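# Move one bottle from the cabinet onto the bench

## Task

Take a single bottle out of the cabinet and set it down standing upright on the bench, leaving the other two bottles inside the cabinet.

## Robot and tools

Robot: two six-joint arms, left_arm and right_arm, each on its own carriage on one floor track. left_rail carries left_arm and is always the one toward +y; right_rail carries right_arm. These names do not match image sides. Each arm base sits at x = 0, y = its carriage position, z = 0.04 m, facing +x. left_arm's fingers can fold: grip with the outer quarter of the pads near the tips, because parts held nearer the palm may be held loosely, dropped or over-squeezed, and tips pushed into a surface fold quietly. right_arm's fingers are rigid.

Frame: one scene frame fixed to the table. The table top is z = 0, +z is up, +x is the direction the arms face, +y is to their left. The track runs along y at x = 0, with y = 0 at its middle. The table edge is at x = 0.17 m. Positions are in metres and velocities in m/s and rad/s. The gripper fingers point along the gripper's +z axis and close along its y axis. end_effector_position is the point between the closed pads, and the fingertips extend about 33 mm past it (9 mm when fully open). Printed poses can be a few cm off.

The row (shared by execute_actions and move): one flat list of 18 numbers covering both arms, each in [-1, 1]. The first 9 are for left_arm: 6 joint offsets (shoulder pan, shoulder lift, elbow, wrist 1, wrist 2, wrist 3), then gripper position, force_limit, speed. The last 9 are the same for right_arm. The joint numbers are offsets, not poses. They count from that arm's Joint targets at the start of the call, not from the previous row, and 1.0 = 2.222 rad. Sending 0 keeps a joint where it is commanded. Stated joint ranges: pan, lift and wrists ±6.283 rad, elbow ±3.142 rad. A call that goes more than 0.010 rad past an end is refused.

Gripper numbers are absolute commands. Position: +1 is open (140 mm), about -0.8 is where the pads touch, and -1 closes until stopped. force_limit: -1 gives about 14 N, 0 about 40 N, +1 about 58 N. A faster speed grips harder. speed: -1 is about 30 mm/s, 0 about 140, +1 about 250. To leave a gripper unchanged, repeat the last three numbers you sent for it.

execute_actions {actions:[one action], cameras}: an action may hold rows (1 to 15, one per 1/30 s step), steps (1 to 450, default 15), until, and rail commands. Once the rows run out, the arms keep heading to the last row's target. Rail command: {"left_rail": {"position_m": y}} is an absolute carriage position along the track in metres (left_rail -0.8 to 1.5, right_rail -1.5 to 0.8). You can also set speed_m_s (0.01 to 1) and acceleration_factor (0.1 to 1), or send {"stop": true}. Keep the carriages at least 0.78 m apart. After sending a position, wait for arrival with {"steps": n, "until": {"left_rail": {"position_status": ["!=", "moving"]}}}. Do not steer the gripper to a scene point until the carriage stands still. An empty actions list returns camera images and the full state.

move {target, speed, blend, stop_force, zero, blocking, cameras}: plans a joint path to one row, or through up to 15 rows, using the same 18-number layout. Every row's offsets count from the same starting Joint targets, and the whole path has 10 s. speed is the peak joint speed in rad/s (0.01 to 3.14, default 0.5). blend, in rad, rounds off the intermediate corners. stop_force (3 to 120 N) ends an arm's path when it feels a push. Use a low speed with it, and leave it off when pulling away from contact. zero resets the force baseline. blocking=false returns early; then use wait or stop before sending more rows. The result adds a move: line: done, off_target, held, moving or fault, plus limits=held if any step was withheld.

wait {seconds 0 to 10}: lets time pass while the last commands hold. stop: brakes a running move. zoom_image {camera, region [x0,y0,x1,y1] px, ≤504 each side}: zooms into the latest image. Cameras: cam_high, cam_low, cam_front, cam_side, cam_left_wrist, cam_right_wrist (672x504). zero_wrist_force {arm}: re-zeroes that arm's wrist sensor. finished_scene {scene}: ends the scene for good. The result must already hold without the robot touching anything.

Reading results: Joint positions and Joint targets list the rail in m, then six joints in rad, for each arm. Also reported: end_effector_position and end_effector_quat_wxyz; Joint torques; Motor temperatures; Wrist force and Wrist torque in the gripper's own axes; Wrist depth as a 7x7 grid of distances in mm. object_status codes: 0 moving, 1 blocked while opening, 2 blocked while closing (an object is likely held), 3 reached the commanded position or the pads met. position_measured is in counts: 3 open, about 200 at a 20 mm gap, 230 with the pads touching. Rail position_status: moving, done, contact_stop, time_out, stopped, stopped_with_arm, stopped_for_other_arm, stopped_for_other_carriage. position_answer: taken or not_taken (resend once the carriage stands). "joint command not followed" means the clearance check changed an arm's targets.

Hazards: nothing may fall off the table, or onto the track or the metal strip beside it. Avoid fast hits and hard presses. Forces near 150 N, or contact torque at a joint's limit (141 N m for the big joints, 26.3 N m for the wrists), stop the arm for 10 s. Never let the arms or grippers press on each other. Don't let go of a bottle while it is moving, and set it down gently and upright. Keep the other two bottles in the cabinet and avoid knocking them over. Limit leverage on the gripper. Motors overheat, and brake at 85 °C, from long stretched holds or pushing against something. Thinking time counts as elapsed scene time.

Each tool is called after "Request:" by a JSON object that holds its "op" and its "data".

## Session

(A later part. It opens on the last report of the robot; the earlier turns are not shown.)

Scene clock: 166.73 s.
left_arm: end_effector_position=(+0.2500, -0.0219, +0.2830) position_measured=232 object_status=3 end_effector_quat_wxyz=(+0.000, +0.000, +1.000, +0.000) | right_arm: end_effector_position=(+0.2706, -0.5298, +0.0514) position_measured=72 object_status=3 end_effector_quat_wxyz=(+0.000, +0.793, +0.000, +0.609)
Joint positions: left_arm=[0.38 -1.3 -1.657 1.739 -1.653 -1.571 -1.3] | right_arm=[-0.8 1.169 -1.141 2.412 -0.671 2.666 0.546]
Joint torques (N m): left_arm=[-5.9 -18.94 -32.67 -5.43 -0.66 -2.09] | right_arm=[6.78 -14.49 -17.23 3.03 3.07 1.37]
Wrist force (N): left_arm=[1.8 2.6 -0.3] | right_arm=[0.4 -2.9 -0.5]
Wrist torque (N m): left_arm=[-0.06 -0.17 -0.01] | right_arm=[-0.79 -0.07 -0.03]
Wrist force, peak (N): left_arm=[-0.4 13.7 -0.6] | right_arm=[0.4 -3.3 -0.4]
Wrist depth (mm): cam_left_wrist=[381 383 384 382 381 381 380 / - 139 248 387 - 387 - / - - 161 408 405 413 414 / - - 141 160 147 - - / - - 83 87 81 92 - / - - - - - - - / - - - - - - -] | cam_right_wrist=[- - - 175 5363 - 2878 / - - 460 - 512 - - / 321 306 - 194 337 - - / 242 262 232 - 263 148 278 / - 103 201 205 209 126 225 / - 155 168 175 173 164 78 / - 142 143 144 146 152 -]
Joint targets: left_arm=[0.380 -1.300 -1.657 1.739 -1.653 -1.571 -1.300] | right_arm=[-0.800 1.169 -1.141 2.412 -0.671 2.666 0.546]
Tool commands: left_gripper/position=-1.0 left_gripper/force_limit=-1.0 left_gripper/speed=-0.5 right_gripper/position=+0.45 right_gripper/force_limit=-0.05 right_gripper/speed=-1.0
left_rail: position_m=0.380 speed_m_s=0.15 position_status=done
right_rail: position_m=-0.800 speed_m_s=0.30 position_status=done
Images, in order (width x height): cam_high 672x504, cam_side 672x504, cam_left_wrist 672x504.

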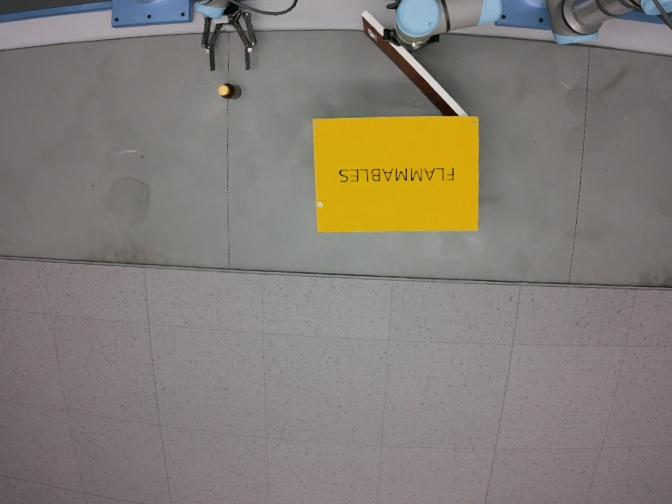

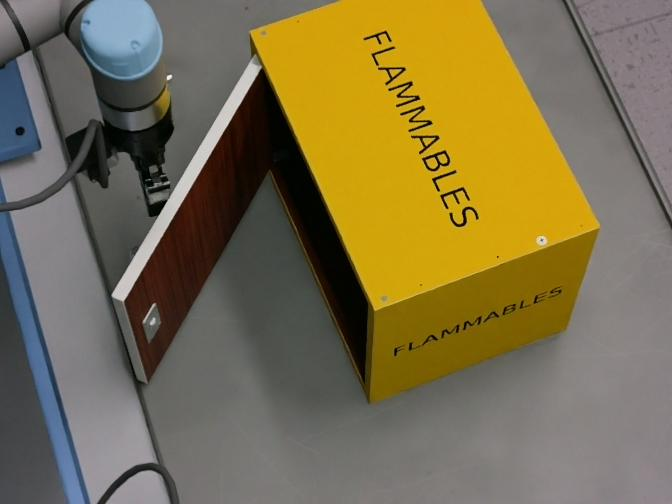

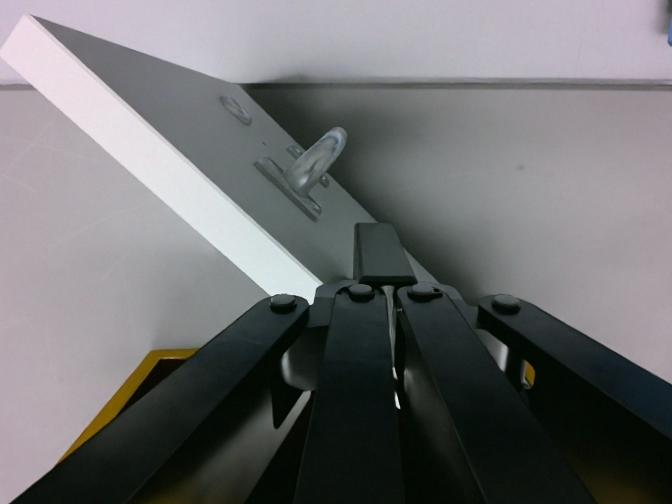

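Request:
{"op": "move", "data": {"target": [[0.0708,0.0518,-0.0502,-0.0015,0,0.0708,-1,-1,-0.5,0,0,0,0,0,0,0.45,-0.05,-1],[0.1166,0.0955,-0.0975,0.002,0,0.1166,-1,-1,-0.5,0,0,0,0,0,0,0.45,-0.05,-1],[0.1567,0.1427,-0.1539,0.0113,0,0.1567,-1,-1,-0.5,0,0,0,0,0,0,0.45,-0.05,-1]], "speed": [0.12,0.08,0.04], "blend": [0.03,0.03,0], "stop_force": 10, "cameras": ["cam_high","cam_side","cam_front"]}}

Scene clock: 180.37 s.
left_arm: end_effector_position=(+0.4162, -0.0231, +0.2836) position_measured=232 object_status=3 end_effector_quat_wxyz=(+0.000, +0.000, +1.000, +0.000) | right_arm: end_effector_position=(+0.2706, -0.5298, +0.0514) position_measured=72 object_status=3 end_effector_quat_wxyz=(+0.000, +0.793, +0.000, +0.609)
Joint positions: left_arm=[0.38 -1.002 -1.399 1.467 -1.64 -1.571 -1.002] | right_arm=[-0.8 1.169 -1.141 2.412 -0.671 2.666 0.546]
Joint torques (N m): left_arm=[-7.92 -36.45 -20.49 -5.45 2.02 -2.38] | right_arm=[7.26 -15.88 -17.01 3.18 3.12 1.18]
Wrist force (N): left_arm=[10.3 0.2 -0.8] | right_arm=[0.5 -3.1 -0.4]
Wrist torque (N m): left_arm=[0.04 -0.54 -0.03] | right_arm=[-0.82 -0.08 -0.03]
Wrist force, peak (N): left_arm=[29.2 4.4 -4.1] | right_arm=[0.4 -3.2 -0.5]
Wrist depth (mm): cam_left_wrist=[374 373 - 377 - 370 366 / 390 398 - 383 389 384 - / - - - 401 - 392 - / 258 208 193 166 211 207 198 / 156 155 87 87 81 93 127 / - - - - - - - / - - - - - - -] | cam_right_wrist=[465 4453 - 176 5488 - - / 436 - - 189 607 - 634 / 322 330 334 196 341 370 390 / 240 - - - 266 272 279 / - 103 193 204 209 126 226 / - 155 167 170 173 163 77 / - 142 143 149 147 152 -]
Joint targets: left_arm=[0.380 -1.002 -1.399 1.467 -1.640 -1.571 -1.002] | right_arm=[-0.800 1.169 -1.141 2.412 -0.671 2.666 0.546]
left_rail: position_m=0.380 speed_m_s=0.15 position_status=done
right_rail: position_m=-0.800 speed_m_s=0.30 position_status=done
move: contact (left_arm); path passed 2 of 3 targets; left_arm: the elbow is farthest, 0.070 rad from its target
Images, in order (width x height): cam_high 672x504, cam_front 672x504, cam_side 672x504.

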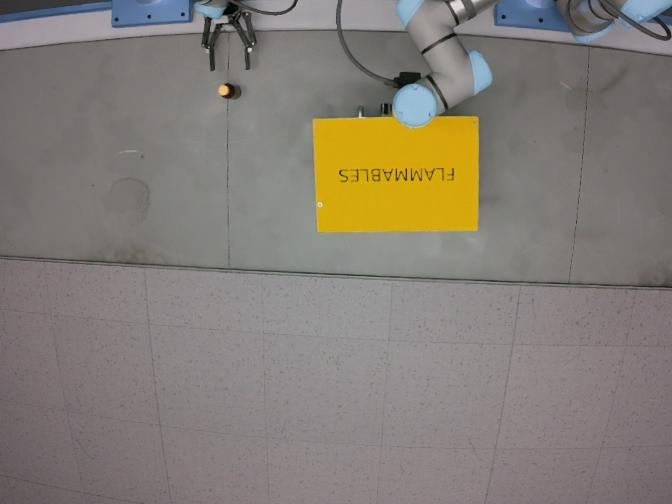

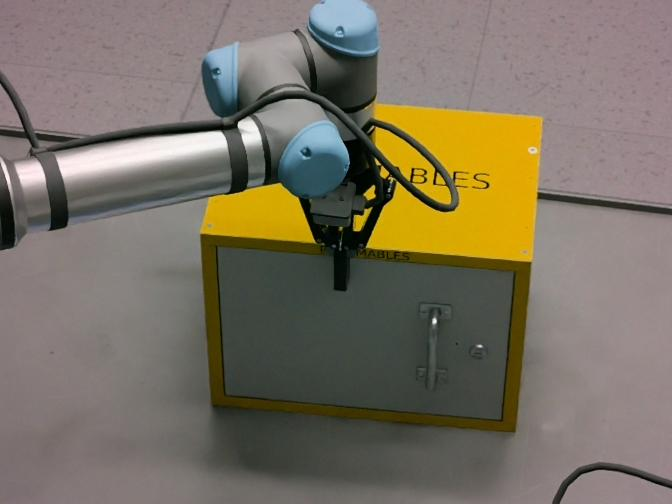

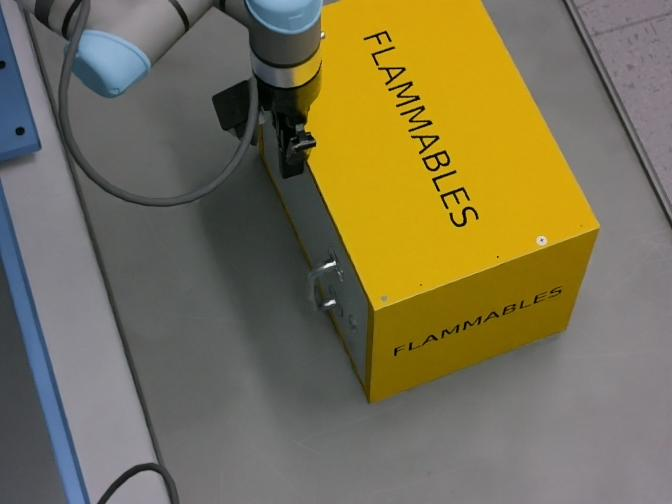

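Closed. Back off and verify.

Request:
{"op": "move", "data": {"target": [-0.04,-0.04,0.041,0,0,-0.04,-1,-1,-0.5,0,0,0,0,0,0,0.45,-0.05,-1], "speed": 0.25, "cameras": ["cam_front","cam_high"]}}

Scene clock: 185.37 s.
left_arm: end_effector_position=(+0.3612, -0.0246, +0.2873) position_measured=232 object_status=3 end_effector_quat_wxyz=(+0.000, +0.000, +1.000, +0.001) | right_arm: end_effector_position=(+0.2706, -0.5298, +0.0514) position_measured=72 object_status=3 end_effector_quat_wxyz=(+0.000, +0.793, +0.000, +0.609)
Joint positions: left_arm=[0.38 -1.09 -1.488 1.558 -1.64 -1.571 -1.09] | right_arm=[-0.8 1.169 -1.141 2.412 -0.671 2.666 0.546]
Joint torques (N m): left_arm=[-11.69 -33.01 -18.67 -1.86 0.75 -2.13] | right_arm=[7.35 -15.21 -17.87 3.08 2.98 1.37]
Wrist force (N): left_arm=[0.6 0.1 0.2] | right_arm=[0.3 -3.2 -0.5]
Wrist torque (N m): left_arm=[0.05 -0.15 0.01] | right_arm=[-0.85 -0.03 -0.03]
Wrist force, peak (N): left_arm=[11.1 0.2 -0.7] | right_arm=[0.4 -3.3 -0.6]
Wrist depth (mm): cam_left_wrist=[382 373 361 369 376 367 - / 399 394 - - 385 394 391 / - 407 429 - - 400 397 / 437 407 410 145 321 374 - / 260 276 87 87 81 93 229 / - - - - - - - / - - - - - - -] | cam_right_wrist=[460 4916 - 3933 - 4453 - / 439 - - 189 494 - - / 369 310 332 198 366 372 354 / 242 258 243 220 266 272 278 / - 103 200 204 208 126 226 / - 154 168 169 172 164 77 / - 142 144 150 146 152 -]
Joint targets: left_arm=[0.380 -1.091 -1.488 1.558 -1.640 -1.571 -1.091] | right_arm=[-0.800 1.169 -1.141 2.412 -0.671 2.666 0.546]
left_rail: position_m=0.380 speed_m_s=0.15 position_status=done
right_rail: position_m=-0.800 speed_m_s=0.30 position_status=done
move: done
Images, in order (width x height): cam_high 672x504, cam_front 672x504.

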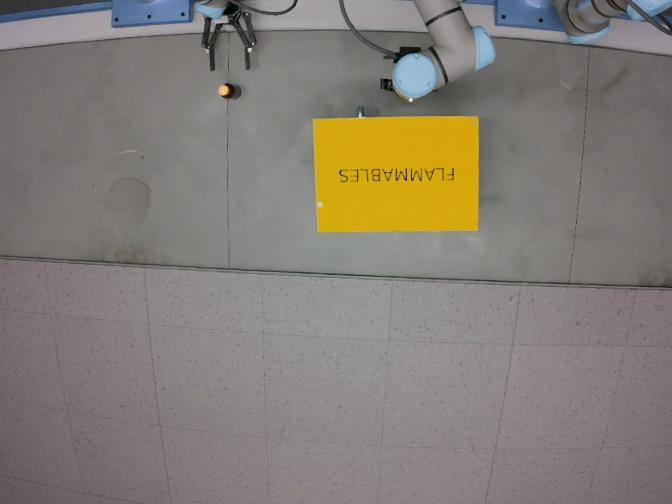

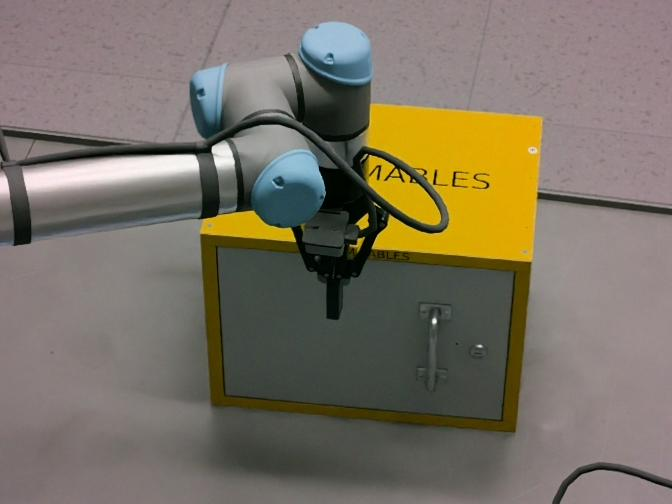

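Request:
{"op": "finished_scene", "data": {"scene": 2}}

The scene is finished: the task was done.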